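# Move tray to second desk, arrange three objects

## Task

Bring the tray to the other desk and put it down there, lying flat with nearly all of its footprint on that desk. The glue stick and the spice jar with the red cap must each stand upright on that desk and not on the tray. The glue stick may stand on either end; the jar must stand cap up. The C battery must stand upright, correct end up, on the tray. Each object is judged on its own. None of it counts unless the tray is flat and mostly on the other desk and the battery is on it. The robot must not topple or be left leaning, or the task fails.

## Robot and tools

ROBOT. A wheeled base that can drive forward, sideways and turn, with a vertical column about 1.7 m tall. A carriage rides the column (lift_m, 0 to 1 m, absolute) and holds two six-joint arms, left and right, each ending in a five-finger hand. Arm bases sit about 0.57 m + lift_m above the floor; carriage parts hang about 0.15 m lower. A hand point reaches about 0.78 m from its shoulder but only about 0.4 m beneath the arm base. Parked arm: joints 1-6 = 0, 0.05, 0.05, 1.45, 0, 0.

CAMERAS. carriage_camera looks forward and roughly 20 degrees down; left_wrist_camera and right_wrist_camera sit on the little-finger side of each wrist and aim at that hand's point. "all" requests every camera.

FRAMES. Base frame: metres, origin on the floor below the base centre, x forward, y left, z up. The left_hand and right_hand result lines give each hand point in this frame (readings often sit a bit high, worse at long reach). base_odometry is in the odometry frame (the base frame as it was at scene start), counts wheel turns only (slip counts as travel), heading in rad, left positive, -3.142 to 3.142.

TOOL move. Optional keys: base, joints, speeds, min_time_s, cameras, blocking.
- base: one object holding exactly one key, an offset from where the base last reported itself: translate_m (metres, forward positive, -2 to 2), strafe_m (metres, left positive, -2 to 2) or rotate_rad (radians, counter-clockwise/left positive, -6.3 to 6.3).
- joints: one flat object covering both arms, keyed by name, each value an absolute target. lift_m in metres. left_joint1_rad..left_joint6_rad and right_joint1_rad..right_joint6_rad in radians: joint1 swivels the arm about vertical (0 ahead, positive left, -2.617 to 3.054); joint2 shoulder (0 to 3.141; 1.57 upper arm vertical, 3.14 forward level); joint3 elbow (0 folded to 3.141 straight); joint4 wrist pitch (-1.57 to 1.57, positive lifts fingertips); joint5 wrist yaw (-1.57 to 1.57, positive swings fingertips right); joint6 hand roll (-2.094 to 2.094). Hand keys per side (<side>_hand_little, _ring, _middle, _index, _thumb_bend, _thumb_turn) use a -1 to 1 scale: +1 open/straight (thumb_turn +1 beside palm), -1 closed (thumb_turn -1 opposite the fingers). <side>_hand_force_limit (-1 to 1, about 0 to 10 N at the fingertip, 15 N for thumb) and <side>_hand_speed (-0.96 to 1) are settings, not motions; both start at 0 and -0.8. Use speed -0.94 or lower for a gentle grip.
- speeds: caps for this action only: translate_m and strafe_m 0.02-0.5 m/s, rotate_rad 0.05-1.57 rad/s, lift_m 0.02-0.27 m/s.
- min_time_s: 0.1-8 s, the shortest duration of each arm motion; 2 or more keeps hands straighter and slower.
- blocking: true/omitted waits until everything rests; false returns after about 0.5 s while motion continues.
An action lasts at most 15 s; moves are cut at 14 s (time_out).

OTHER TOOLS. wait(seconds 0-10, cameras) lets time pass and returns state. stop(cameras) brakes all running motions; braked parts may still press. zoom_image(camera, region [x0,y0,x1,y1] in pixels of the latest image of that camera, top-left origin, each span at most 504). show_instructions shows reference pages. finished_scene(scene 1) ends the scene for good; the result must hold without the robot.

RESULTS. base_status and joint_status per motion: moving, done, off_target (resting short, may still push), not_followed (a safety check held the arm back; the 'joint command not followed' line), stopped, contact_stop or time_out (uncommanded stops; later calls in that reply are skipped), limit_stop_at_motor_heat. joint_positions shows readings, hand values on the -1..1 scale. <side>_hand_stopped_by gives six words for little, ring, middle, index, thumb_bend, thumb_turn: moving, target, force, stalled, fault. <side>_<motor>_load_n is fingertip force in N, positive when pushed open; a lost grip shows as loads near 0. motor_effort is percent of maximum, peak in brackets. on_its_own lists uncommanded behaviour. MOTOR HOT warns at 75 degC; at 100 degC the arm goes limp for 30-60 s. The pictures line lists image order; earlier move reports a non-blocking move.

HAND FACTS. The hand point is 0.045 m ahead of the palm; fingers extend about 0.06-0.07 m past it along +z, +y points out of the palm. Thumb opposed plus fingers grip objects roughly 0.035-0.065 m thick. A wrist bracket on the little-finger side can snag things.

CAUTIONS. Arms touching each other with moderate force usually ends the scene. Carriage high, arms outstretched or loaded, pushing, or abrupt stops risk tipping; a fallen robot fails. Drive slowly near furniture: default speeds make contact a hard hit; after a bump, back off about 0.2 m. Don't drive backward beneath a desk edge. Arms have no contact stop and keep pressing. Avoid drops, even small ones, releasing moving items, slams and excess finger force. Park arms when idle or when MOTOR HOT appears. The scene continues while you think, and a loose object may occasionally get nudged.

Each tool is called after "Emit:" as name(argument=value, ...) on one line, values as JSON.

Reference images:

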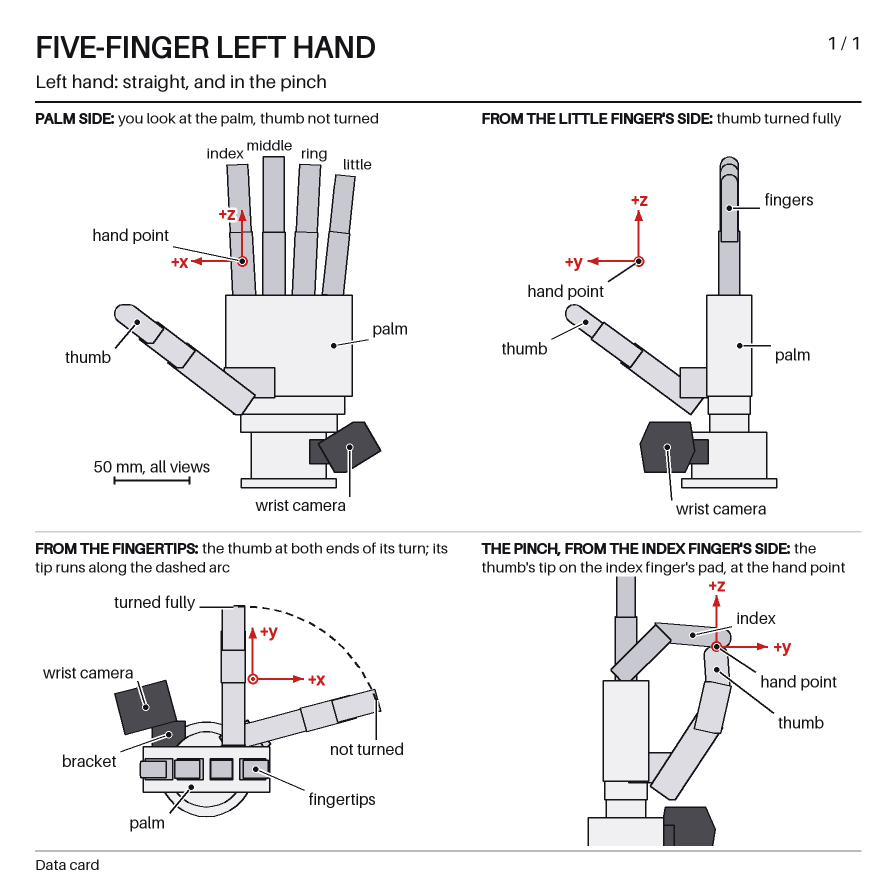

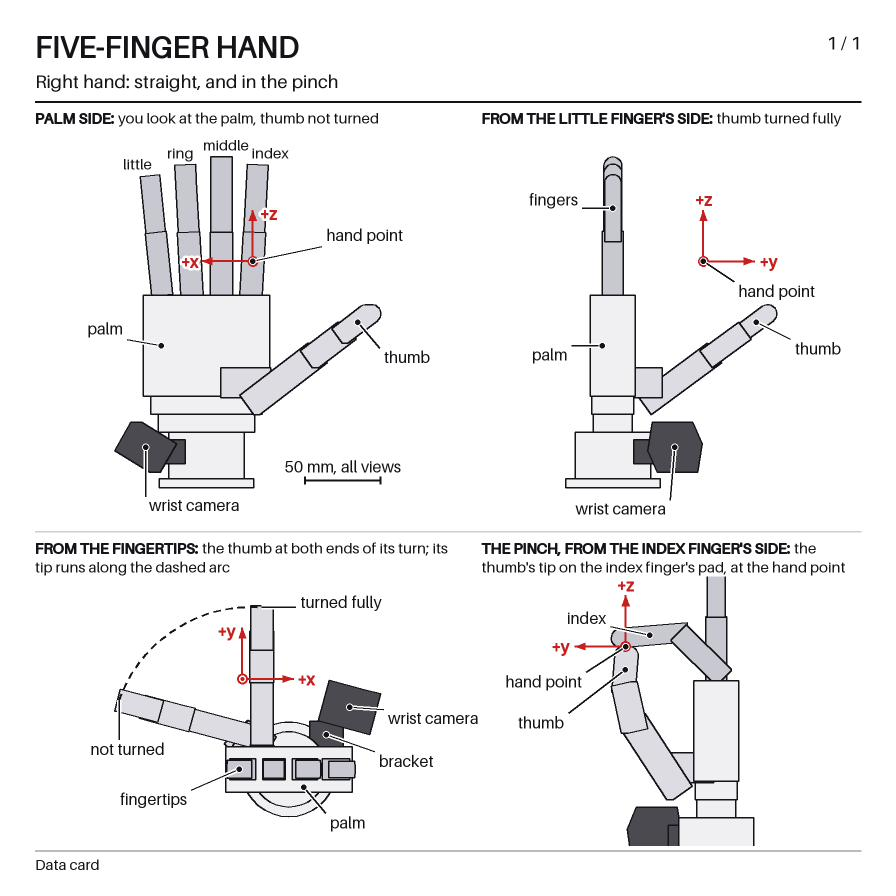

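## Session

Emit:
move()

Scene clock: 0.00 s.
Joint torques (N m): no reading
base_odometry: x=+0.000 y=+0.000 heading=+0.000
base_status: not commanded
joint_positions: lift_m=+0.300 left_joint1_rad=+0.009 left_joint2_rad=+0.068 left_joint3_rad=+0.034 left_joint4_rad=+1.478 left_joint5_rad=-0.010 left_joint6_rad=+0.017 right_joint1_rad=-0.003 right_joint2_rad=+0.065 right_joint3_rad=+0.056 right_joint4_rad=+1.445 right_joint5_rad=+0.039 right_joint6_rad=-0.036 left_hand_little=+1.000 left_hand_ring=+1.000 left_hand_middle=+1.000 left_hand_index=+1.000 left_hand_thumb_turn=+1.000 left_hand_thumb_bend=+1.000 left_hand_force_limit=+0.000 left_hand_speed=-0.800 right_hand_little=+1.000 right_hand_ring=+1.000 right_hand_middle=+1.000 right_hand_index=+1.000 right_hand_thumb_turn=+1.000 right_hand_thumb_bend=+1.000 right_hand_force_limit=+0.000 right_hand_speed=-0.800
joint_status: not commanded
left_hand_stopped_by: target,target,target,target,target,target
right_hand_stopped_by: target,target,target,target,target,target
left_little_load_n: 0.0
left_ring_load_n: 0.0
left_middle_load_n: 0.0
left_index_load_n: 0.0
left_thumb_bend_load_n: 0.0
left_thumb_turn_load_n: 0.0
right_little_load_n: 0.0
right_ring_load_n: 0.0
right_middle_load_n: 0.0
right_index_load_n: 0.0
right_thumb_bend_load_n: 0.0
right_thumb_turn_load_n: 0.0
motor_effort: lift_m=+37 drive_wheels=+2
left_hand: x=+0.3224 y=+0.2915 z=+1.3375 quat_wxyz=(+0.715, -0.048, +0.041, -0.696) (m; base frame)
right_hand: x=+0.3238 y=-0.2978 z=+1.3423 quat_wxyz=(+0.690, -0.035, +0.061, -0.720) (m; base frame)
pictures: carriage_camera, left_wrist_camera, right_wrist_camera

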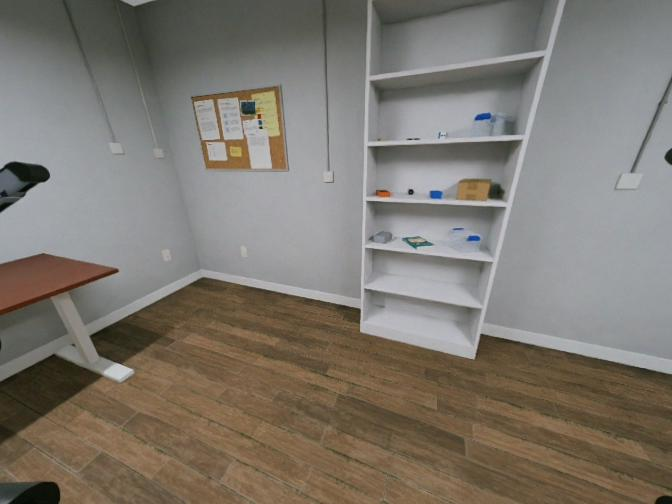

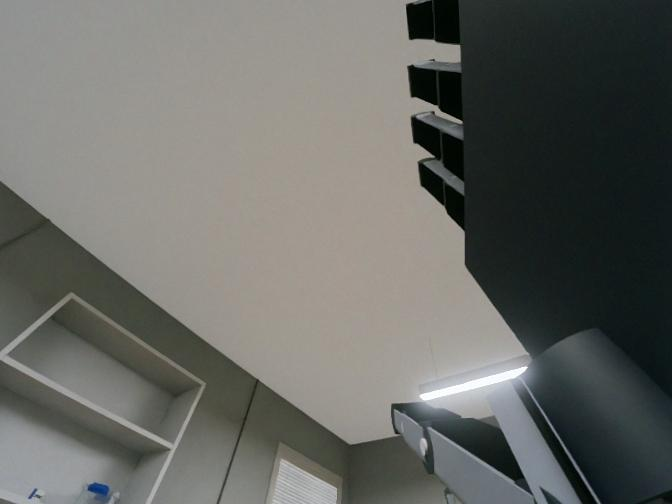

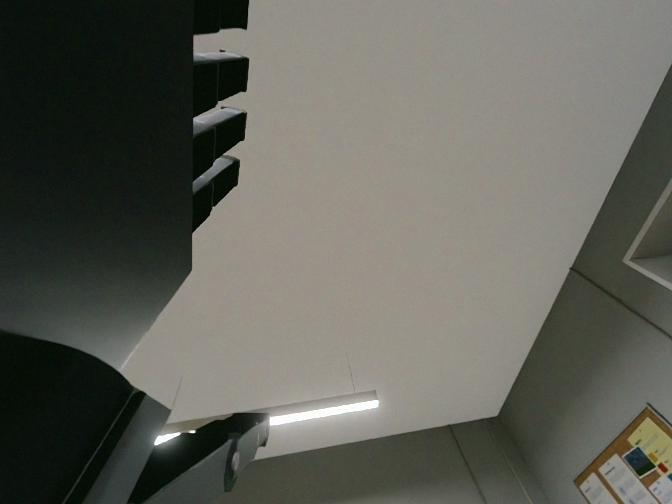

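Emit:
move(base={"rotate_rad": 1.0}, speeds={"rotate_rad": 0.8}, cameras=["carriage_camera"])

Emit:
move(base={"rotate_rad": 1.3}, speeds={"rotate_rad": 0.8}, cameras=["carriage_camera"])

Emit:
move(base={"rotate_rad": 1.3}, speeds={"rotate_rad": 0.8}, cameras=["carriage_camera"])

Emit:
move(base={"rotate_rad": 1.3}, speeds={"rotate_rad": 0.8}, cameras=["carriage_camera"])

Scene clock: 13.73 s.
Joint torques (N m): left_arm=[-0.14 3.23 5.9 0.11 -0.05 0.04] | right_arm=[-0.5 3.51 6.32 -0.04 -0.05 -0.05]
move: done
base_odometry: x=+0.000 y=+0.000 heading=+0.999
base_status: done
joint_positions: lift_m=+0.300 left_joint1_rad=+0.009 left_joint2_rad=+0.068 left_joint3_rad=+0.034 left_joint4_rad=+1.477 left_joint5_rad=-0.010 left_joint6_rad=+0.017 right_joint1_rad=-0.003 right_joint2_rad=+0.065 right_joint3_rad=+0.056 right_joint4_rad=+1.445 right_joint5_rad=+0.039 right_joint6_rad=-0.036 left_hand_little=+1.000 left_hand_ring=+1.000 left_hand_middle=+1.000 left_hand_index=+1.000 left_hand_thumb_turn=+1.000 left_hand_thumb_bend=+1.000 left_hand_force_limit=+0.000 left_hand_speed=-0.800 right_hand_little=+1.000 right_hand_ring=+1.000 right_hand_middle=+1.000 right_hand_index=+1.000 right_hand_thumb_turn=+1.000 right_hand_thumb_bend=+1.000 right_hand_force_limit=+0.000 right_hand_speed=-0.800
joint_status: not commanded
left_hand_stopped_by: target,target,target,target,target,target
right_hand_stopped_by: target,target,target,target,target,target
left_little_load_n: 0.0
left_ring_load_n: 0.0
left_middle_load_n: -0.5
left_index_load_n: 0.0
left_thumb_bend_load_n: 0.5
left_thumb_turn_load_n: 0.0
right_little_load_n: 0.0
right_ring_load_n: 0.0
right_middle_load_n: 0.0
right_index_load_n: 0.0
right_thumb_bend_load_n: 0.0
right_thumb_turn_load_n: 0.0
motor_effort: lift_m=+37(37) drive_wheels=+5(14)
left_hand: x=+0.3225 y=+0.2915 z=+1.3375 quat_wxyz=(+0.715, -0.048, +0.041, -0.696)
right_hand: x=+0.3238 y=-0.2978 z=+1.3423 quat_wxyz=(+0.690, -0.035, +0.061, -0.720)

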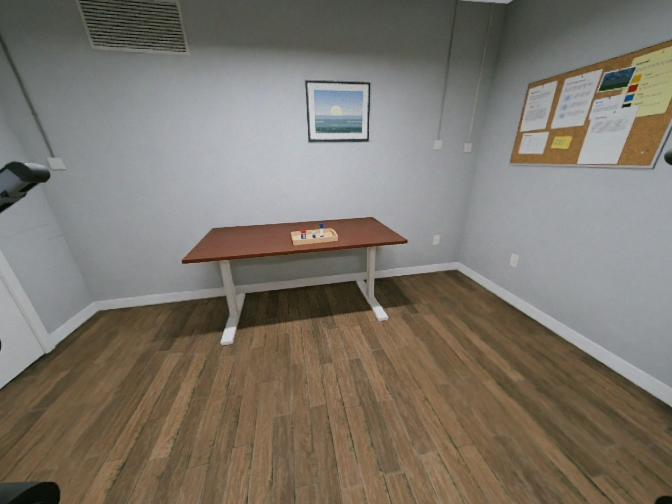

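Scene clock: 16.70 s.
Joint torques (N m): left_arm=[-0.16 3.21 5.67 0.09 -0.05 0.03] | right_arm=[-0.35 3.55 6.35 0 -0.03 -0.06]
move: done
base_odometry: x=+0.000 y=+0.000 heading=+2.299
base_status: done
joint_positions: lift_m=+0.300 left_joint1_rad=+0.009 left_joint2_rad=+0.068 left_joint3_rad=+0.034 left_joint4_rad=+1.477 left_joint5_rad=-0.010 left_joint6_rad=+0.017 right_joint1_rad=-0.003 right_joint2_rad=+0.065 right_joint3_rad=+0.056 right_joint4_rad=+1.446 right_joint5_rad=+0.039 right_joint6_rad=-0.036 left_hand_little=+1.000 left_hand_ring=+1.000 left_hand_middle=+1.000 left_hand_index=+1.000 left_hand_thumb_turn=+1.000 left_hand_thumb_bend=+1.000 left_hand_force_limit=+0.000 left_hand_speed=-0.800 right_hand_little=+1.000 right_hand_ring=+1.000 right_hand_middle=+1.000 right_hand_index=+1.000 right_hand_thumb_turn=+1.000 right_hand_thumb_bend=+1.000 right_hand_force_limit=+0.000 right_hand_speed=-0.800
joint_status: not commanded
left_hand_stopped_by: target,target,target,target,target,target
right_hand_stopped_by: target,target,target,target,target,target
left_little_load_n: 0.0
left_ring_load_n: 0.0
left_middle_load_n: 0.0
left_index_load_n: 0.0
left_thumb_bend_load_n: 0.0
left_thumb_turn_load_n: 0.0
right_little_load_n: 0.0
right_ring_load_n: 0.0
right_middle_load_n: 0.0
right_index_load_n: 0.0
right_thumb_bend_load_n: 0.0
right_thumb_turn_load_n: 0.0
motor_effort: lift_m=+37(37) drive_wheels=+4(11)
left_hand: x=+0.3227 y=+0.2916 z=+1.3374 quat_wxyz=(+0.715, -0.048, +0.042, -0.696)
right_hand: x=+0.3236 y=-0.2978 z=+1.3424 quat_wxyz=(+0.690, -0.035, +0.061, -0.720)

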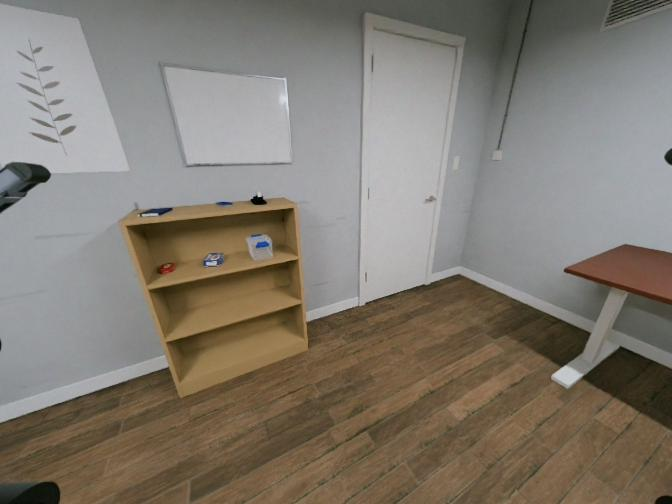

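Scene clock: 19.67 s.
Joint torques (N m): left_arm=[-0.14 3.28 5.87 0.11 -0.05 0.04] | right_arm=[-0.4 3.54 6.35 0 -0.06 -0.05]
move: done
base_odometry: x=+0.000 y=+0.000 heading=-2.685
base_status: done
joint_positions: lift_m=+0.300 left_joint1_rad=+0.009 left_joint2_rad=+0.068 left_joint3_rad=+0.034 left_joint4_rad=+1.476 left_joint5_rad=-0.010 left_joint6_rad=+0.017 right_joint1_rad=-0.003 right_joint2_rad=+0.065 right_joint3_rad=+0.056 right_joint4_rad=+1.446 right_joint5_rad=+0.039 right_joint6_rad=-0.036 left_hand_little=+1.000 left_hand_ring=+1.000 left_hand_middle=+1.000 left_hand_index=+1.000 left_hand_thumb_turn=+1.000 left_hand_thumb_bend=+1.000 left_hand_force_limit=+0.000 left_hand_speed=-0.800 right_hand_little=+1.000 right_hand_ring=+1.000 right_hand_middle=+1.000 right_hand_index=+1.000 right_hand_thumb_turn=+1.000 right_hand_thumb_bend=+1.000 right_hand_force_limit=+0.000 right_hand_speed=-0.800
joint_status: not commanded
left_hand_stopped_by: target,target,target,target,target,target
right_hand_stopped_by: target,target,target,target,target,target
left_little_load_n: 0.0
left_ring_load_n: 0.0
left_middle_load_n: 0.0
left_index_load_n: 0.0
left_thumb_bend_load_n: 0.0
left_thumb_turn_load_n: 0.0
right_little_load_n: 0.0
right_ring_load_n: 0.0
right_middle_load_n: 0.0
right_index_load_n: 0.0
right_thumb_bend_load_n: 0.0
right_thumb_turn_load_n: 0.0
motor_effort: lift_m=+37(37) drive_wheels=+6(12)
left_hand: x=+0.3228 y=+0.2916 z=+1.3373 quat_wxyz=(+0.715, -0.049, +0.042, -0.696)
right_hand: x=+0.3235 y=-0.2978 z=+1.3425 quat_wxyz=(+0.690, -0.034, +0.061, -0.720)

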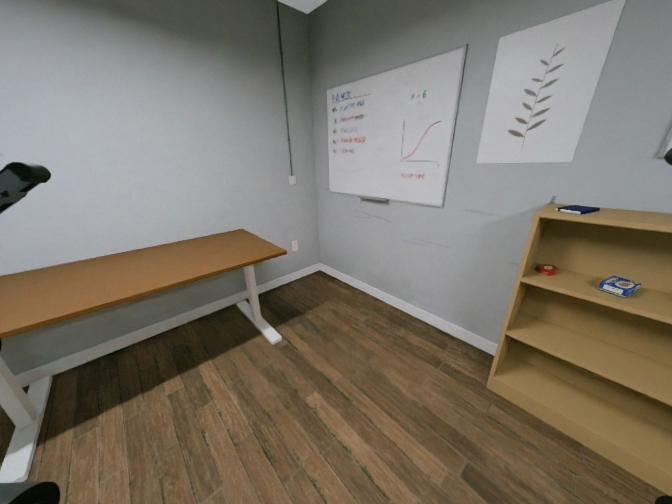

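Scene clock: 22.63 s.
Joint torques (N m): left_arm=[-0.09 3.07 5.76 0.1 -0.05 0.04] | right_arm=[-0.43 3.64 6.34 -0.04 -0.05 -0.04]
move: done
base_odometry: x=+0.000 y=+0.000 heading=-1.385
base_status: done
joint_positions: lift_m=+0.300 left_joint1_rad=+0.009 left_joint2_rad=+0.068 left_joint3_rad=+0.034 left_joint4_rad=+1.476 left_joint5_rad=-0.010 left_joint6_rad=+0.017 right_joint1_rad=-0.003 right_joint2_rad=+0.065 right_joint3_rad=+0.056 right_joint4_rad=+1.447 right_joint5_rad=+0.039 right_joint6_rad=-0.036 left_hand_little=+1.000 left_hand_ring=+1.000 left_hand_middle=+1.000 left_hand_index=+1.000 left_hand_thumb_turn=+1.000 left_hand_thumb_bend=+1.000 left_hand_force_limit=+0.000 left_hand_speed=-0.800 right_hand_little=+1.000 right_hand_ring=+1.000 right_hand_middle=+1.000 right_hand_index=+1.000 right_hand_thumb_turn=+1.000 right_hand_thumb_bend=+1.000 right_hand_force_limit=+0.000 right_hand_speed=-0.800
joint_status: not commanded
left_hand_stopped_by: target,target,target,target,target,target
right_hand_stopped_by: target,target,target,target,target,target
left_little_load_n: 0.5
left_ring_load_n: 0.0
left_middle_load_n: 0.0
left_index_load_n: 0.0
left_thumb_bend_load_n: 0.0
left_thumb_turn_load_n: 0.0
right_little_load_n: 0.0
right_ring_load_n: 0.0
right_middle_load_n: 0.0
right_index_load_n: 0.0
right_thumb_bend_load_n: 0.0
right_thumb_turn_load_n: 0.0
motor_effort: lift_m=+37(37) drive_wheels=+5(11)
left_hand: x=+0.3229 y=+0.2916 z=+1.3373 quat_wxyz=(+0.715, -0.049, +0.042, -0.696)
right_hand: x=+0.3234 y=-0.2978 z=+1.3425 quat_wxyz=(+0.690, -0.034, +0.060, -0.720)

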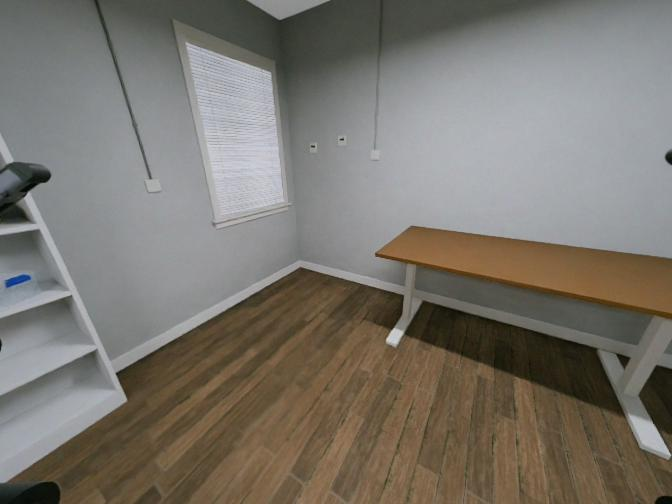

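Emit:
move(base={"rotate_rad": 2.625}, speeds={"rotate_rad": 0.8}, cameras=[])

Emit:
move(base={"strafe_m": -0.19}, speeds={"strafe_m": 0.2}, cameras=[])

Emit:
move(base={"translate_m": 0.9}, speeds={"translate_m": 0.3}, cameras=["carriage_camera"])

Emit:
zoom_image(camera="carriage_camera", region=[220, 200, 450, 400])

Scene clock: 62.80 s.
Joint torques (N m): left_arm=[-0.13 3.18 5.81 0.11 -0.05 0.05] | right_arm=[-0.36 3.45 6.52 -0.02 -0.04 -0.03]
move: done
base_odometry: x=+0.000 y=+0.000 heading=+1.239
base_status: done
joint_positions: lift_m=+0.300 left_joint1_rad=+0.009 left_joint2_rad=+0.068 left_joint3_rad=+0.034 left_joint4_rad=+1.475 left_joint5_rad=-0.010 left_joint6_rad=+0.017 right_joint1_rad=-0.003 right_joint2_rad=+0.065 right_joint3_rad=+0.056 right_joint4_rad=+1.447 right_joint5_rad=+0.039 right_joint6_rad=-0.036 left_hand_little=+1.000 left_hand_ring=+1.000 left_hand_middle=+1.000 left_hand_index=+1.000 left_hand_thumb_turn=+1.000 left_hand_thumb_bend=+1.000 left_hand_force_limit=+0.000 left_hand_speed=-0.800 right_hand_little=+1.000 right_hand_ring=+1.000 right_hand_middle=+1.000 right_hand_index=+1.000 right_hand_thumb_turn=+1.000 right_hand_thumb_bend=+1.000 right_hand_force_limit=+0.000 right_hand_speed=-0.800
joint_status: not commanded
left_hand_stopped_by: target,target,target,target,target,target
right_hand_stopped_by: target,target,target,target,target,target
left_little_load_n: 0.0
left_ring_load_n: 0.0
left_middle_load_n: 0.0
left_index_load_n: 0.0
left_thumb_bend_load_n: 0.0
left_thumb_turn_load_n: 0.0
right_little_load_n: 0.0
right_ring_load_n: 0.0
right_middle_load_n: 0.0
right_index_load_n: 0.0
right_thumb_bend_load_n: 0.0
right_thumb_turn_load_n: 0.0
motor_effort: lift_m=+37(37) drive_wheels=+6(11)
left_hand: x=+0.3230 y=+0.2916 z=+1.3373 quat_wxyz=(+0.715, -0.049, +0.042, -0.696)
right_hand: x=+0.3234 y=-0.2978 z=+1.3425 quat_wxyz=(+0.690, -0.034, +0.060, -0.720)

Scene clock: 64.93 s.
Joint torques (N m): left_arm=[-0.13 3.1 5.79 0.11 -0.05 0.05] | right_arm=[-0.42 3.67 6.38 -0.02 -0.06 -0.05]
move: done
base_odometry: x=+0.180 y=-0.062 heading=+1.240
base_status: done
joint_positions: lift_m=+0.300 left_joint1_rad=+0.009 left_joint2_rad=+0.068 left_joint3_rad=+0.034 left_joint4_rad=+1.475 left_joint5_rad=-0.010 left_joint6_rad=+0.017 right_joint1_rad=-0.004 right_joint2_rad=+0.065 right_joint3_rad=+0.056 right_joint4_rad=+1.447 right_joint5_rad=+0.039 right_joint6_rad=-0.036 left_hand_little=+1.000 left_hand_ring=+1.000 left_hand_middle=+1.000 left_hand_index=+1.000 left_hand_thumb_turn=+1.000 left_hand_thumb_bend=+1.000 left_hand_force_limit=+0.000 left_hand_speed=-0.800 right_hand_little=+1.000 right_hand_ring=+1.000 right_hand_middle=+1.000 right_hand_index=+1.000 right_hand_thumb_turn=+1.000 right_hand_thumb_bend=+1.000 right_hand_force_limit=+0.000 right_hand_speed=-0.800
joint_status: not commanded
left_hand_stopped_by: target,target,target,target,target,target
right_hand_stopped_by: target,target,target,target,target,target
left_little_load_n: 0.0
left_ring_load_n: 0.0
left_middle_load_n: 0.0
left_index_load_n: 0.0
left_thumb_bend_load_n: 0.0
left_thumb_turn_load_n: 0.0
right_little_load_n: 0.0
right_ring_load_n: 0.0
right_middle_load_n: 0.0
right_index_load_n: 0.0
right_thumb_bend_load_n: 0.0
right_thumb_turn_load_n: -0.5
motor_effort: lift_m=+37(37) drive_wheels=-6(12)
left_hand: x=+0.3230 y=+0.2916 z=+1.3373 quat_wxyz=(+0.715, -0.049, +0.042, -0.696)
right_hand: x=+0.3234 y=-0.2978 z=+1.3425 quat_wxyz=(+0.690, -0.034, +0.060, -0.720)

Scene clock: 69.43 s.
Joint torques (N m): left_arm=[-0.1 3.15 5.74 0.03 -0.05 0.05] | right_arm=[-0.42 3.6 6.48 -0.05 -0.05 -0.05]
move: done
base_odometry: x=+0.473 y=+0.789 heading=+1.240
base_status: done
joint_positions: lift_m=+0.300 left_joint1_rad=+0.009 left_joint2_rad=+0.068 left_joint3_rad=+0.034 left_joint4_rad=+1.478 left_joint5_rad=-0.011 left_joint6_rad=+0.017 right_joint1_rad=-0.004 right_joint2_rad=+0.065 right_joint3_rad=+0.056 right_joint4_rad=+1.445 right_joint5_rad=+0.039 right_joint6_rad=-0.036 left_hand_little=+1.000 left_hand_ring=+1.000 left_hand_middle=+1.000 left_hand_index=+1.000 left_hand_thumb_turn=+1.000 left_hand_thumb_bend=+1.000 left_hand_force_limit=+0.000 left_hand_speed=-0.800 right_hand_little=+1.000 right_hand_ring=+1.000 right_hand_middle=+1.000 right_hand_index=+1.000 right_hand_thumb_turn=+1.000 right_hand_thumb_bend=+1.000 right_hand_force_limit=+0.000 right_hand_speed=-0.800
joint_status: not commanded
left_hand_stopped_by: target,target,target,target,target,target
right_hand_stopped_by: target,target,target,target,target,target
left_little_load_n: 0.0
left_ring_load_n: 0.0
left_middle_load_n: -0.5
left_index_load_n: 0.0
left_thumb_bend_load_n: 0.0
left_thumb_turn_load_n: 0.0
right_little_load_n: 0.0
right_ring_load_n: 0.0
right_middle_load_n: 0.0
right_index_load_n: 0.0
right_thumb_bend_load_n: 0.0
right_thumb_turn_load_n: 0.0
motor_effort: lift_m=+37(37) drive_wheels=-3(10)
left_hand: x=+0.3223 y=+0.2916 z=+1.3375 quat_wxyz=(+0.715, -0.048, +0.041, -0.696)
right_hand: x=+0.3238 y=-0.2978 z=+1.3424 quat_wxyz=(+0.690, -0.035, +0.061, -0.720)

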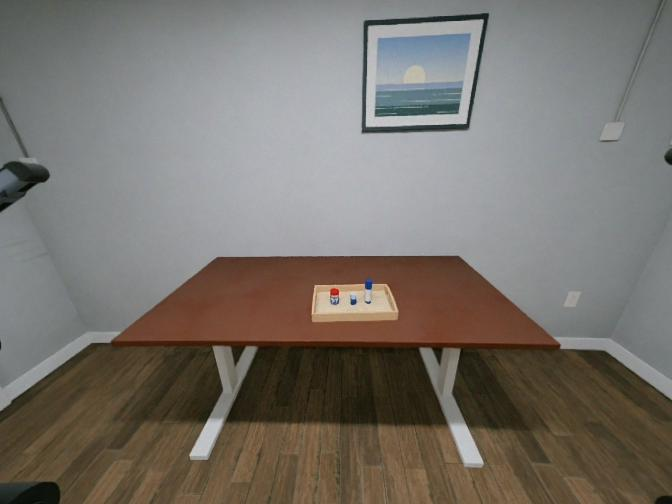

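Scaled by 2.191 from the camera's image (finer frame: 960x720).

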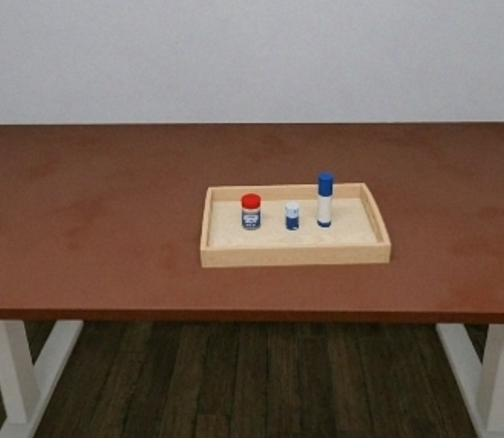

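Emit:
move(joints={"lift_m": 0.5, "left_joint1_rad": 0, "left_joint2_rad": 1.2, "left_joint3_rad": 1.0, "left_joint4_rad": -0.3, "left_joint5_rad": 0, "left_joint6_rad": 0, "right_joint1_rad": 0, "right_joint2_rad": 1.6, "right_joint3_rad": 1.5, "right_joint4_rad": -0.6, "right_joint5_rad": 0, "right_joint6_rad": 0}, min_time_s=3, cameras=["all"])

Emit:
move(joints={"left_joint1_rad": 0.3, "left_joint2_rad": 1.2, "left_joint3_rad": 1.0, "left_joint4_rad": -0.3, "left_joint5_rad": 0.6, "left_joint6_rad": 0.3, "right_joint1_rad": 0, "right_joint2_rad": 1.2, "right_joint3_rad": 1.5, "right_joint4_rad": -0.6, "right_joint5_rad": 0, "right_joint6_rad": 0}, min_time_s=2, cameras=[])

Scene clock: 223.30 s.
Joint torques (N m): left_arm=[-0.57 -2.95 10.21 1.99 0.07 -0.07] | right_arm=[-0.13 -6.17 10.62 1.41 -0.14 0.08]
move: done
base_odometry: x=+0.473 y=+0.789 heading=+1.240
base_status: not commanded
joint_positions: lift_m=+0.500 left_joint1_rad=+0.006 left_joint2_rad=+1.188 left_joint3_rad=+0.969 left_joint4_rad=-0.289 left_joint5_rad=-0.011 left_joint6_rad=+0.009 right_joint1_rad=-0.004 right_joint2_rad=+1.595 right_joint3_rad=+1.470 right_joint4_rad=-0.597 right_joint5_rad=+0.014 right_joint6_rad=-0.012 left_hand_little=+1.000 left_hand_ring=+1.000 left_hand_middle=+1.000 left_hand_index=+1.000 left_hand_thumb_turn=+1.000 left_hand_thumb_bend=+1.000 left_hand_force_limit=+0.000 left_hand_speed=-0.800 right_hand_little=+1.000 right_hand_ring=+1.000 right_hand_middle=+1.000 right_hand_index=+1.000 right_hand_thumb_turn=+1.000 right_hand_thumb_bend=+1.000 right_hand_force_limit=+0.000 right_hand_speed=-0.800
joint_status: all done
left_hand_stopped_by: target,target,target,target,target,target
right_hand_stopped_by: target,target,target,target,target,target
left_little_load_n: 0.0
left_ring_load_n: 0.0
left_middle_load_n: -0.5
left_index_load_n: 0.0
left_thumb_bend_load_n: 0.0
left_thumb_turn_load_n: -0.5
right_little_load_n: 0.0
right_ring_load_n: 0.0
right_middle_load_n: 0.0
right_index_load_n: 0.0
right_thumb_bend_load_n: 0.0
right_thumb_turn_load_n: 0.0
motor_effort: lift_m=+39(49) drive_wheels=-2(5)
left_hand: x=+0.6037 y=+0.2925 z=+1.2757 quat_wxyz=(+0.364, -0.611, +0.609, -0.352)
right_hand: x=+0.6634 y=-0.2927 z=+1.2789 quat_wxyz=(+0.285, -0.645, +0.644, -0.298)
pictures: carriage_camera, left_wrist_camera, right_wrist_camera
carriage_camera: T_world_to_cam=[[0.0345, -0.99907, -0.02586, 0.03713], [-0.37281, 0.01115, -0.92784, 1.44892], [0.92727, 0.04165, -0.37208, 0.44456]] pos_world=[0.12666, 0.00243, 1.51074]
left_wrist_camera: T_world_to_cam=[[0.42995, -0.24575, 0.86876, -1.30186], [-0.57012, -0.82003, 0.05019, 0.51739], [0.70008, -0.51688, -0.49268, 0.47153]] pos_world=[0.52459, 0.34807, 1.33735]
right_wrist_camera: T_world_to_cam=[[-0.62407, -0.2611, -0.73646, 1.27711], [-0.54546, 0.82044, 0.17134, 0.38565], [0.55948, 0.50863, -0.65443, 0.72843]] pos_world=[0.59981, -0.35345, 1.35117]

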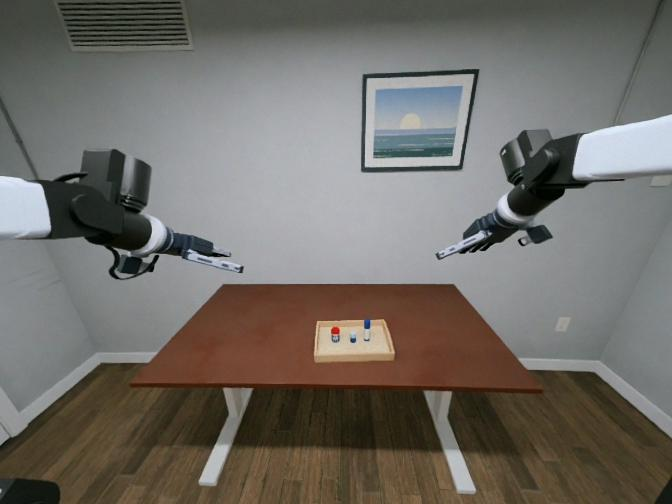

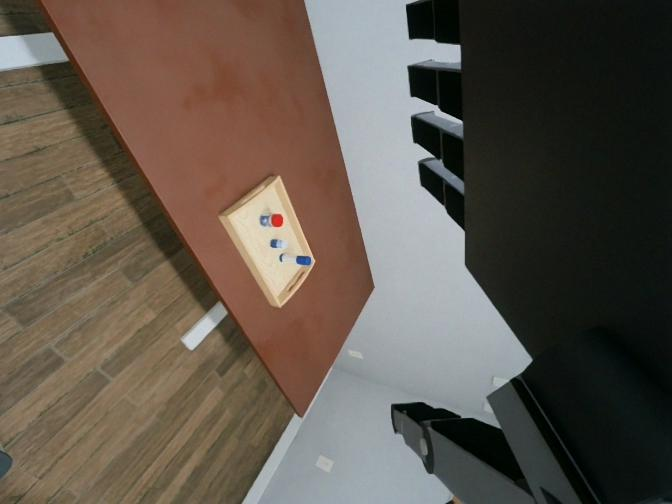

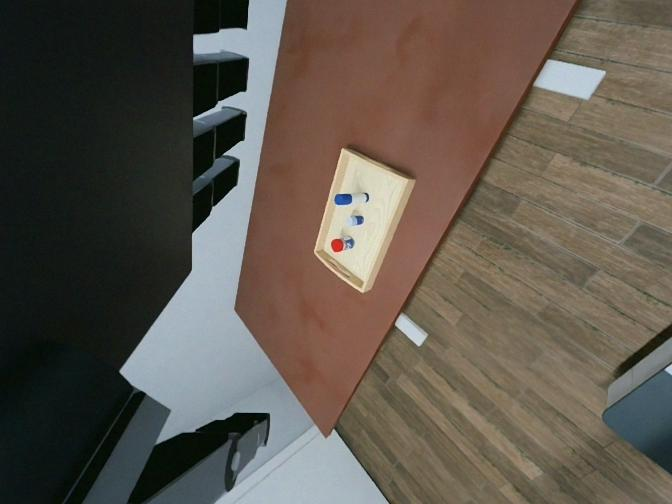

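Scene clock: 225.60 s.
Joint torques (N m): left_arm=[0.51 -2.81 10.14 1.87 0.38 0.16] | right_arm=[0.02 -4.46 10.03 1.74 -0.11 0.08]
move: done
base_odometry: x=+0.473 y=+0.789 heading=+1.240
base_status: not commanded
joint_positions: lift_m=+0.500 left_joint1_rad=+0.292 left_joint2_rad=+1.188 left_joint3_rad=+0.969 left_joint4_rad=-0.291 left_joint5_rad=+0.584 left_joint6_rad=+0.290 right_joint1_rad=-0.004 right_joint2_rad=+1.215 right_joint3_rad=+1.473 right_joint4_rad=-0.602 right_joint5_rad=+0.012 right_joint6_rad=-0.012 left_hand_little=+1.000 left_hand_ring=+1.000 left_hand_middle=+1.000 left_hand_index=+1.000 left_hand_thumb_turn=+1.000 left_hand_thumb_bend=+1.000 left_hand_force_limit=+0.000 left_hand_speed=-0.800 right_hand_little=+1.000 right_hand_ring=+1.000 right_hand_middle=+1.000 right_hand_index=+1.000 right_hand_thumb_turn=+1.000 right_hand_thumb_bend=+1.000 right_hand_force_limit=+0.000 right_hand_speed=-0.800
joint_status: all done
left_hand_stopped_by: target,target,target,target,target,target
right_hand_stopped_by: target,target,target,target,target,target
left_little_load_n: 0.0
left_ring_load_n: 0.0
left_middle_load_n: 0.0
left_index_load_n: 0.0
left_thumb_bend_load_n: 0.0
left_thumb_turn_load_n: -0.5
right_little_load_n: 0.0
right_ring_load_n: 0.0
right_middle_load_n: 0.0
right_index_load_n: 0.0
right_thumb_bend_load_n: -0.5
right_thumb_turn_load_n: 0.0
motor_effort: lift_m=+39(39) drive_wheels=-2(5)
left_hand: x=+0.5853 y=+0.3045 z=+1.2892 quat_wxyz=(+0.309, -0.482, +0.687, -0.448)
right_hand: x=+0.6067 y=-0.2922 z=+1.4293 quat_wxyz=(+0.400, -0.578, +0.578, -0.414)

Emit:
zoom_image(camera="left_wrist_camera", region=[200, 150, 340, 320])

Emit:
zoom_image(camera="right_wrist_camera", region=[290, 130, 430, 300])

Emit:
zoom_image(camera="carriage_camera", region=[290, 300, 420, 380])

Scaled by 2.965 from the camera's image (finer frame: 960x720).
This view is cut from an older image: the scene may have changed since it was taken.

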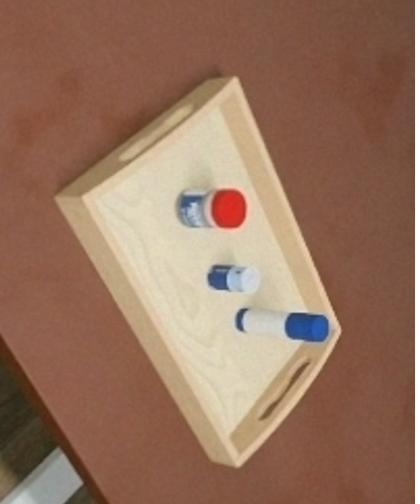

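Scaled by 2.965 from the camera's image (finer frame: 960x720).
This view is cut from an older image: the scene may have changed since it was taken.

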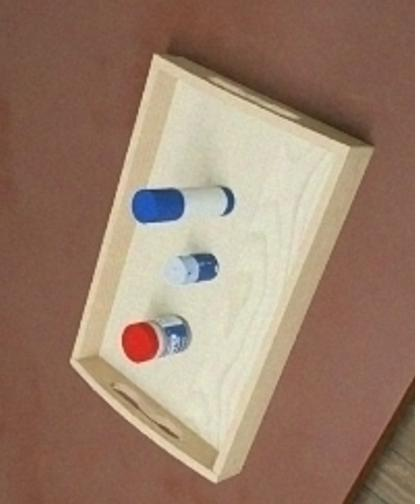

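Scaled by 3.877 from the camera's image (finer frame: 960x720).
This view is cut from an older image: the scene may have changed since it was taken.

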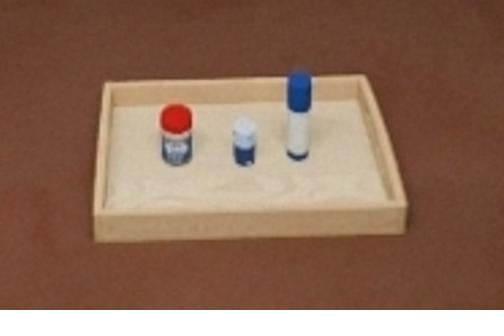

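Emit:
move(base={"translate_m": 0.27}, speeds={"translate_m": 0.2}, cameras=["carriage_camera"])

Emit:
zoom_image(camera="carriage_camera", region=[270, 310, 430, 450])

Scene clock: 368.00 s.
Joint torques (N m): left_arm=[0.49 -2.76 10.09 1.89 0.33 0.14] | right_arm=[-0.02 -4 9.92 1.78 -0.12 0.08]
move: done
base_odometry: x=+0.561 y=+1.045 heading=+1.239
base_status: done
joint_positions: lift_m=+0.500 left_joint1_rad=+0.292 left_joint2_rad=+1.188 left_joint3_rad=+0.971 left_joint4_rad=-0.293 left_joint5_rad=+0.587 left_joint6_rad=+0.291 right_joint1_rad=-0.004 right_joint2_rad=+1.210 right_joint3_rad=+1.473 right_joint4_rad=-0.604 right_joint5_rad=+0.011 right_joint6_rad=-0.012 left_hand_little=+1.000 left_hand_ring=+1.000 left_hand_middle=+1.000 left_hand_index=+1.000 left_hand_thumb_turn=+1.000 left_hand_thumb_bend=+1.000 left_hand_force_limit=+0.000 left_hand_speed=-0.800 right_hand_little=+1.000 right_hand_ring=+1.000 right_hand_middle=+1.000 right_hand_index=+1.000 right_hand_thumb_turn=+1.000 right_hand_thumb_bend=+1.000 right_hand_force_limit=+0.000 right_hand_speed=-0.800
joint_status: not commanded
left_hand_stopped_by: target,target,target,target,target,target
right_hand_stopped_by: target,target,target,target,target,target
left_little_load_n: 0.0
left_ring_load_n: 0.0
left_middle_load_n: 0.0
left_index_load_n: -0.5
left_thumb_bend_load_n: 0.0
left_thumb_turn_load_n: 0.0
right_little_load_n: 0.0
right_ring_load_n: 0.0
right_middle_load_n: 0.0
right_index_load_n: 0.0
right_thumb_bend_load_n: 0.0
right_thumb_turn_load_n: 0.0
motor_effort: lift_m=+39(39) drive_wheels=-4(9)
left_hand: x=+0.5849 y=+0.3039 z=+1.2895 quat_wxyz=(+0.308, -0.481, +0.687, -0.449)
right_hand: x=+0.6054 y=-0.2920 z=+1.4305 quat_wxyz=(+0.401, -0.578, +0.578, -0.414)
carriage_camera: T_world_to_cam=[[0.0345, -0.99907, -0.02586, 0.03713], [-0.37281, 0.01115, -0.92784, 1.44892], [0.92727, 0.04165, -0.37208, 0.44456]] pos_world=[0.12666, 0.00243, 1.51074]

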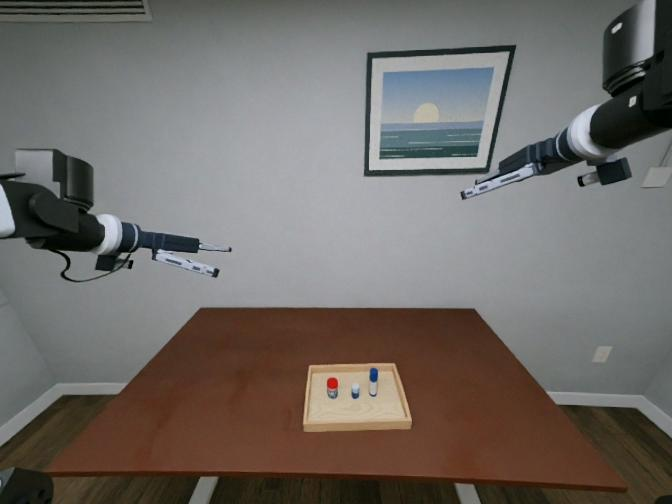

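Scaled by 3.150 from the camera's image (finer frame: 960x720).

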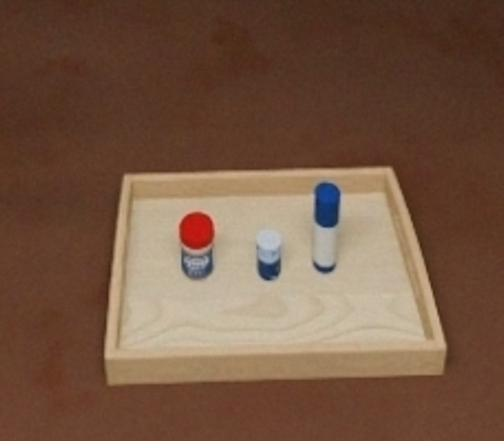

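Emit:
move(joints={"left_hand_thumb_turn": -1, "right_hand_thumb_turn": -1, "left_hand_speed": -0.3, "right_hand_speed": -0.3})

Emit:
move(joints={"right_joint1_rad": 0.5477, "right_joint2_rad": 2.4769, "right_joint3_rad": 1.3471, "right_joint4_rad": 0.507, "right_joint5_rad": 0.46, "right_joint6_rad": 0.3086}, min_time_s=3, cameras=["all"])

Scene clock: 448.20 s.
Joint torques (N m): left_arm=[0.51 -2.85 9.99 1.9 0.32 0.14] | right_arm=[-0.09 -4.05 10 1.72 -0.13 0.05]
move: done
base_odometry: x=+0.561 y=+1.045 heading=+1.239
base_status: not commanded
joint_positions: lift_m=+0.500 left_joint1_rad=+0.292 left_joint2_rad=+1.188 left_joint3_rad=+0.971 left_joint4_rad=-0.293 left_joint5_rad=+0.587 left_joint6_rad=+0.291 right_joint1_rad=-0.004 right_joint2_rad=+1.210 right_joint3_rad=+1.473 right_joint4_rad=-0.604 right_joint5_rad=+0.011 right_joint6_rad=-0.011 left_hand_little=+1.000 left_hand_ring=+1.000 left_hand_middle=+1.000 left_hand_index=+1.000 left_hand_thumb_turn=-1.000 left_hand_thumb_bend=+1.000 left_hand_force_limit=+0.000 left_hand_speed=-0.300 right_hand_little=+1.000 right_hand_ring=+1.000 right_hand_middle=+1.000 right_hand_index=+1.000 right_hand_thumb_turn=-1.000 right_hand_thumb_bend=+1.000 right_hand_force_limit=+0.000 right_hand_speed=-0.300
joint_status: all done
left_hand_stopped_by: target,target,target,target,target,target
right_hand_stopped_by: target,target,target,target,target,target
left_little_load_n: 0.0
left_ring_load_n: 0.0
left_middle_load_n: -0.5
left_index_load_n: 0.0
left_thumb_bend_load_n: 0.0
left_thumb_turn_load_n: 0.0
right_little_load_n: 0.0
right_ring_load_n: 0.0
right_middle_load_n: 0.0
right_index_load_n: 0.0
right_thumb_bend_load_n: 0.0
right_thumb_turn_load_n: 0.0
motor_effort: lift_m=+39(39) drive_wheels=-3(4)
left_hand: x=+0.5849 y=+0.3039 z=+1.2895 quat_wxyz=(+0.308, -0.481, +0.687, -0.449)
right_hand: x=+0.6054 y=-0.2919 z=+1.4305 quat_wxyz=(+0.402, -0.578, +0.578, -0.414)
pictures: none

Scene clock: 451.50 s.
Joint torques (N m): left_arm=[0.53 -2.84 10.02 1.91 0.31 0.15] | right_arm=[0.02 -10.73 5.15 1.64 0.31 0.09]
move: done
base_odometry: x=+0.561 y=+1.045 heading=+1.239
base_status: not commanded
joint_positions: lift_m=+0.500 left_joint1_rad=+0.292 left_joint2_rad=+1.188 left_joint3_rad=+0.971 left_joint4_rad=-0.294 left_joint5_rad=+0.588 left_joint6_rad=+0.291 right_joint1_rad=+0.543 right_joint2_rad=+2.472 right_joint3_rad=+1.350 right_joint4_rad=+0.487 right_joint5_rad=+0.445 right_joint6_rad=+0.296 left_hand_little=+1.000 left_hand_ring=+1.000 left_hand_middle=+1.000 left_hand_index=+1.000 left_hand_thumb_turn=-1.000 left_hand_thumb_bend=+1.000 left_hand_force_limit=+0.000 left_hand_speed=-0.300 right_hand_little=+1.000 right_hand_ring=+1.000 right_hand_middle=+1.000 right_hand_index=+1.000 right_hand_thumb_turn=-1.000 right_hand_thumb_bend=+1.000 right_hand_force_limit=+0.000 right_hand_speed=-0.300
joint_status: all done
left_hand_stopped_by: target,target,target,target,target,target
right_hand_stopped_by: target,target,target,target,target,target
left_little_load_n: 0.0
left_ring_load_n: 0.0
left_middle_load_n: 0.0
left_index_load_n: -0.5
left_thumb_bend_load_n: 0.0
left_thumb_turn_load_n: 0.0
right_little_load_n: 0.0
right_ring_load_n: 0.0
right_middle_load_n: 0.0
right_index_load_n: 0.0
right_thumb_bend_load_n: 0.0
right_thumb_turn_load_n: 0.0
motor_effort: lift_m=+39(39) drive_wheels=-2(5)
left_hand: x=+0.5848 y=+0.3037 z=+1.2894 quat_wxyz=(+0.307, -0.481, +0.687, -0.449)
right_hand: x=+0.7387 y=-0.0563 z=+0.9792 quat_wxyz=(+0.340, -0.625, +0.614, -0.341)
pictures: carriage_camera, left_wrist_camera, right_wrist_camera
carriage_camera: T_world_to_cam=[[0.0345, -0.99907, -0.02586, 0.03713], [-0.37281, 0.01115, -0.92784, 1.44892], [0.92727, 0.04165, -0.37208, 0.44456]] pos_world=[0.12666, 0.00243, 1.51074]
left_wrist_camera: T_world_to_cam=[[0.24634, -0.33731, 0.90859, -1.21906], [-0.82888, -0.55917, 0.01714, 0.62995], [0.50227, -0.75733, -0.41734, 0.58883]] pos_world=[0.52671, 0.38698, 1.34257]
right_wrist_camera: T_world_to_cam=[[-0.49559, -0.26591, -0.82685, 1.1585], [-0.58383, 0.80682, 0.09046, 0.39082], [0.64307, 0.52757, -0.5551, 0.21194]] pos_world=[0.66602, -0.11907, 1.0402]

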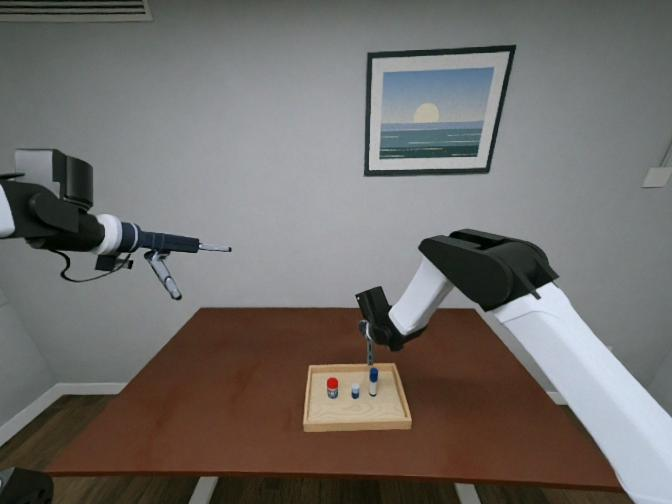

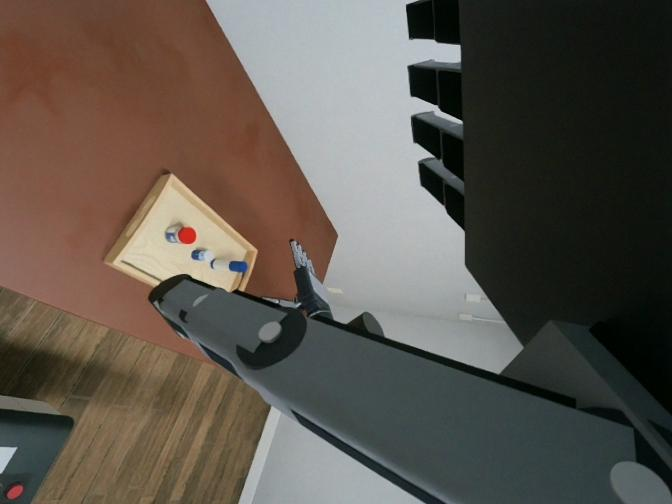

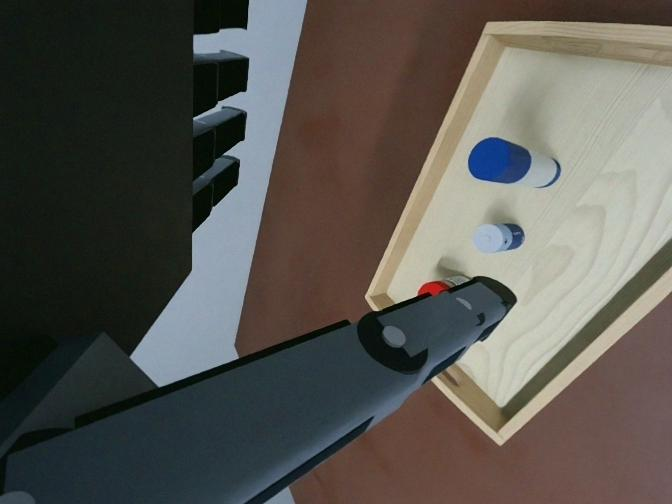

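Emit:
zoom_image(camera="carriage_camera", region=[290, 270, 450, 440])

Scaled by 2.965 from the camera's image (finer frame: 960x720).

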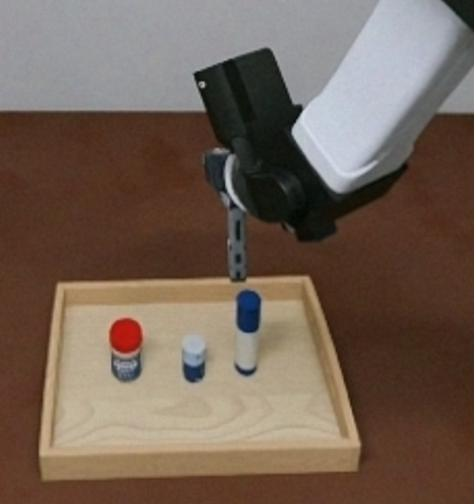

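Emit:
move(joints={"right_joint1_rad": 0.505, "right_joint2_rad": 2.51, "right_joint3_rad": 1.406, "right_joint4_rad": 0.503, "right_joint5_rad": 0.437, "right_joint6_rad": 0.29, "right_hand_thumb_bend": 0.6, "right_hand_index": 0.5, "right_hand_middle": 0.5}, min_time_s=1.5, cameras=[])

Emit:
move(joints={"lift_m": 0.45}, cameras=["carriage_camera", "right_wrist_camera"])

Emit:
zoom_image(camera="carriage_camera", region=[290, 270, 450, 440])

Scene clock: 516.57 s.
Joint torques (N m): left_arm=[0.54 -2.84 10.04 1.91 0.32 0.14] | right_arm=[-0.98 -10.74 7.71 1.56 0.07 -0.17]
move: done
base_odometry: x=+0.561 y=+1.045 heading=+1.239
base_status: not commanded
joint_positions: lift_m=+0.500 left_joint1_rad=+0.292 left_joint2_rad=+1.188 left_joint3_rad=+0.971 left_joint4_rad=-0.294 left_joint5_rad=+0.588 left_joint6_rad=+0.291 right_joint1_rad=+0.510 right_joint2_rad=+2.503 right_joint3_rad=+1.383 right_joint4_rad=+0.490 right_joint5_rad=+0.446 right_joint6_rad=+0.297 left_hand_little=+1.000 left_hand_ring=+1.000 left_hand_middle=+1.000 left_hand_index=+1.000 left_hand_thumb_turn=-1.000 left_hand_thumb_bend=+1.000 left_hand_force_limit=+0.000 left_hand_speed=-0.300 right_hand_little=+1.000 right_hand_ring=+1.000 right_hand_middle=+0.500 right_hand_index=+0.500 right_hand_thumb_turn=-1.000 right_hand_thumb_bend=+0.600 right_hand_force_limit=+0.000 right_hand_speed=-0.300
joint_status: all done
left_hand_stopped_by: target,target,target,target,target,target
right_hand_stopped_by: target,target,target,target,target,target
left_little_load_n: 0.0
left_ring_load_n: 0.0
left_middle_load_n: -0.5
left_index_load_n: 0.0
left_thumb_bend_load_n: 0.0
left_thumb_turn_load_n: 0.0
right_little_load_n: 0.0
right_ring_load_n: 0.0
right_middle_load_n: 0.0
right_index_load_n: 0.0
right_thumb_bend_load_n: 0.5
right_thumb_turn_load_n: 0.0
motor_effort: lift_m=+39(39) drive_wheels=-2(5)
left_hand: x=+0.5848 y=+0.3037 z=+1.2894 quat_wxyz=(+0.307, -0.481, +0.687, -0.449)
right_hand: x=+0.7528 y=-0.0702 z=+0.9741 quat_wxyz=(+0.337, -0.614, +0.624, -0.348)

Scene clock: 517.30 s.
Joint torques (N m): left_arm=[0.49 -3.06 8.91 2.03 0.3 0.13] | right_arm=[-1.01 -12.26 6.89 1.56 0.08 -0.15]
move: done
base_odometry: x=+0.561 y=+1.045 heading=+1.239
base_status: not commanded
joint_positions: lift_m=+0.450 left_joint1_rad=+0.292 left_joint2_rad=+1.192 left_joint3_rad=+0.983 left_joint4_rad=-0.304 left_joint5_rad=+0.589 left_joint6_rad=+0.291 right_joint1_rad=+0.510 right_joint2_rad=+2.519 right_joint3_rad=+1.393 right_joint4_rad=+0.491 right_joint5_rad=+0.445 right_joint6_rad=+0.297 left_hand_little=+1.000 left_hand_ring=+1.000 left_hand_middle=+1.000 left_hand_index=+1.000 left_hand_thumb_turn=-1.000 left_hand_thumb_bend=+1.000 left_hand_force_limit=+0.000 left_hand_speed=-0.300 right_hand_little=+1.000 right_hand_ring=+1.000 right_hand_middle=+0.500 right_hand_index=+0.500 right_hand_thumb_turn=-1.000 right_hand_thumb_bend=+0.600 right_hand_force_limit=+0.000 right_hand_speed=-0.300
joint_status: all done
left_hand_stopped_by: target,target,target,target,target,target
right_hand_stopped_by: target,target,target,target,target,target
left_little_load_n: 0.0
left_ring_load_n: 0.0
left_middle_load_n: 0.0
left_index_load_n: 0.0
left_thumb_bend_load_n: 0.0
left_thumb_turn_load_n: 0.0
right_little_load_n: 0.0
right_ring_load_n: 0.0
right_middle_load_n: 0.0
right_index_load_n: 0.0
right_thumb_bend_load_n: 0.0
right_thumb_turn_load_n: 0.0
motor_effort: lift_m=+32(33) drive_wheels=-2(6)
left_hand: x=+0.5853 y=+0.3038 z=+1.2422 quat_wxyz=(+0.306, -0.481, +0.688, -0.449)
right_hand: x=+0.7528 y=-0.0699 z=+0.9190 quat_wxyz=(+0.335, -0.615, +0.624, -0.347)
carriage_camera: T_world_to_cam=[[0.0345, -0.99907, -0.02586, 0.03585], [-0.37281, 0.01115, -0.92784, 1.4029], [0.92727, 0.04165, -0.37208, 0.42611]] pos_world=[0.12666, 0.00243, 1.46114]
right_wrist_camera: T_world_to_cam=[[-0.5041, -0.24911, -0.82694, 1.11964], [-0.55707, 0.82547, 0.09093, 0.3962], [0.65996, 0.5065, -0.55489, 0.16228]] pos_world=[0.67802, -0.13034, 0.9799]

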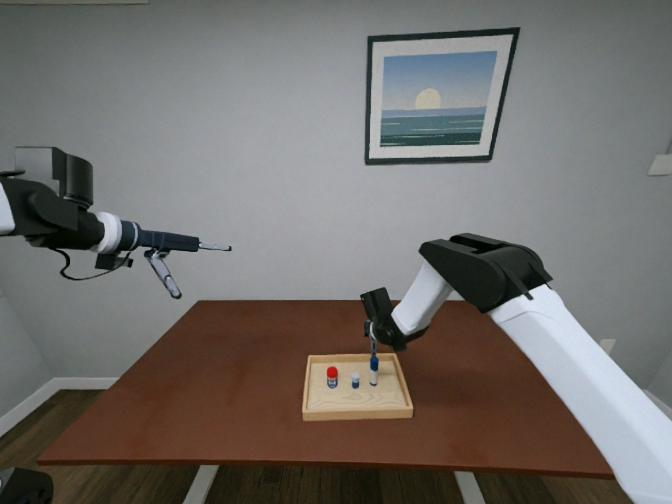

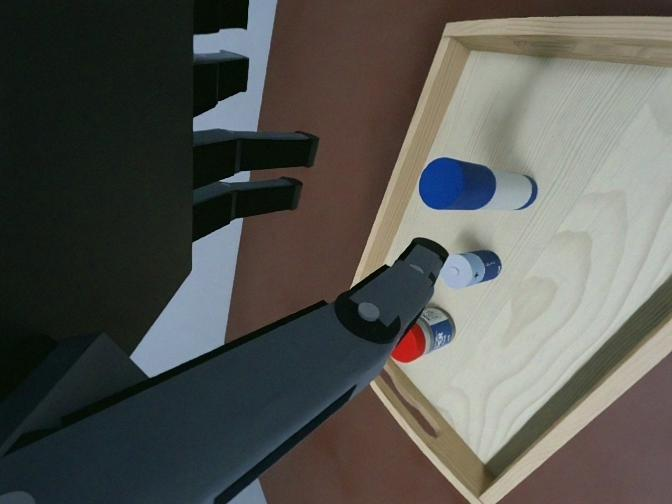

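Scaled by 2.965 from the camera's image (finer frame: 960x720).

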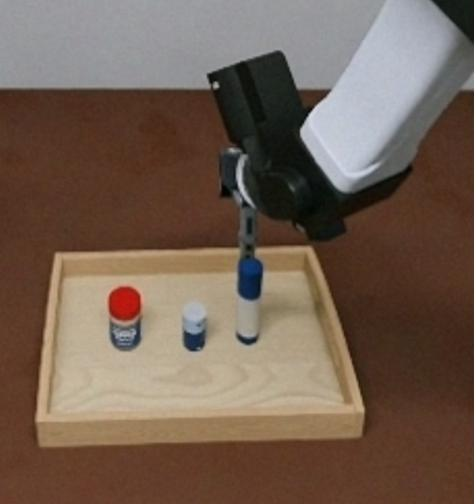

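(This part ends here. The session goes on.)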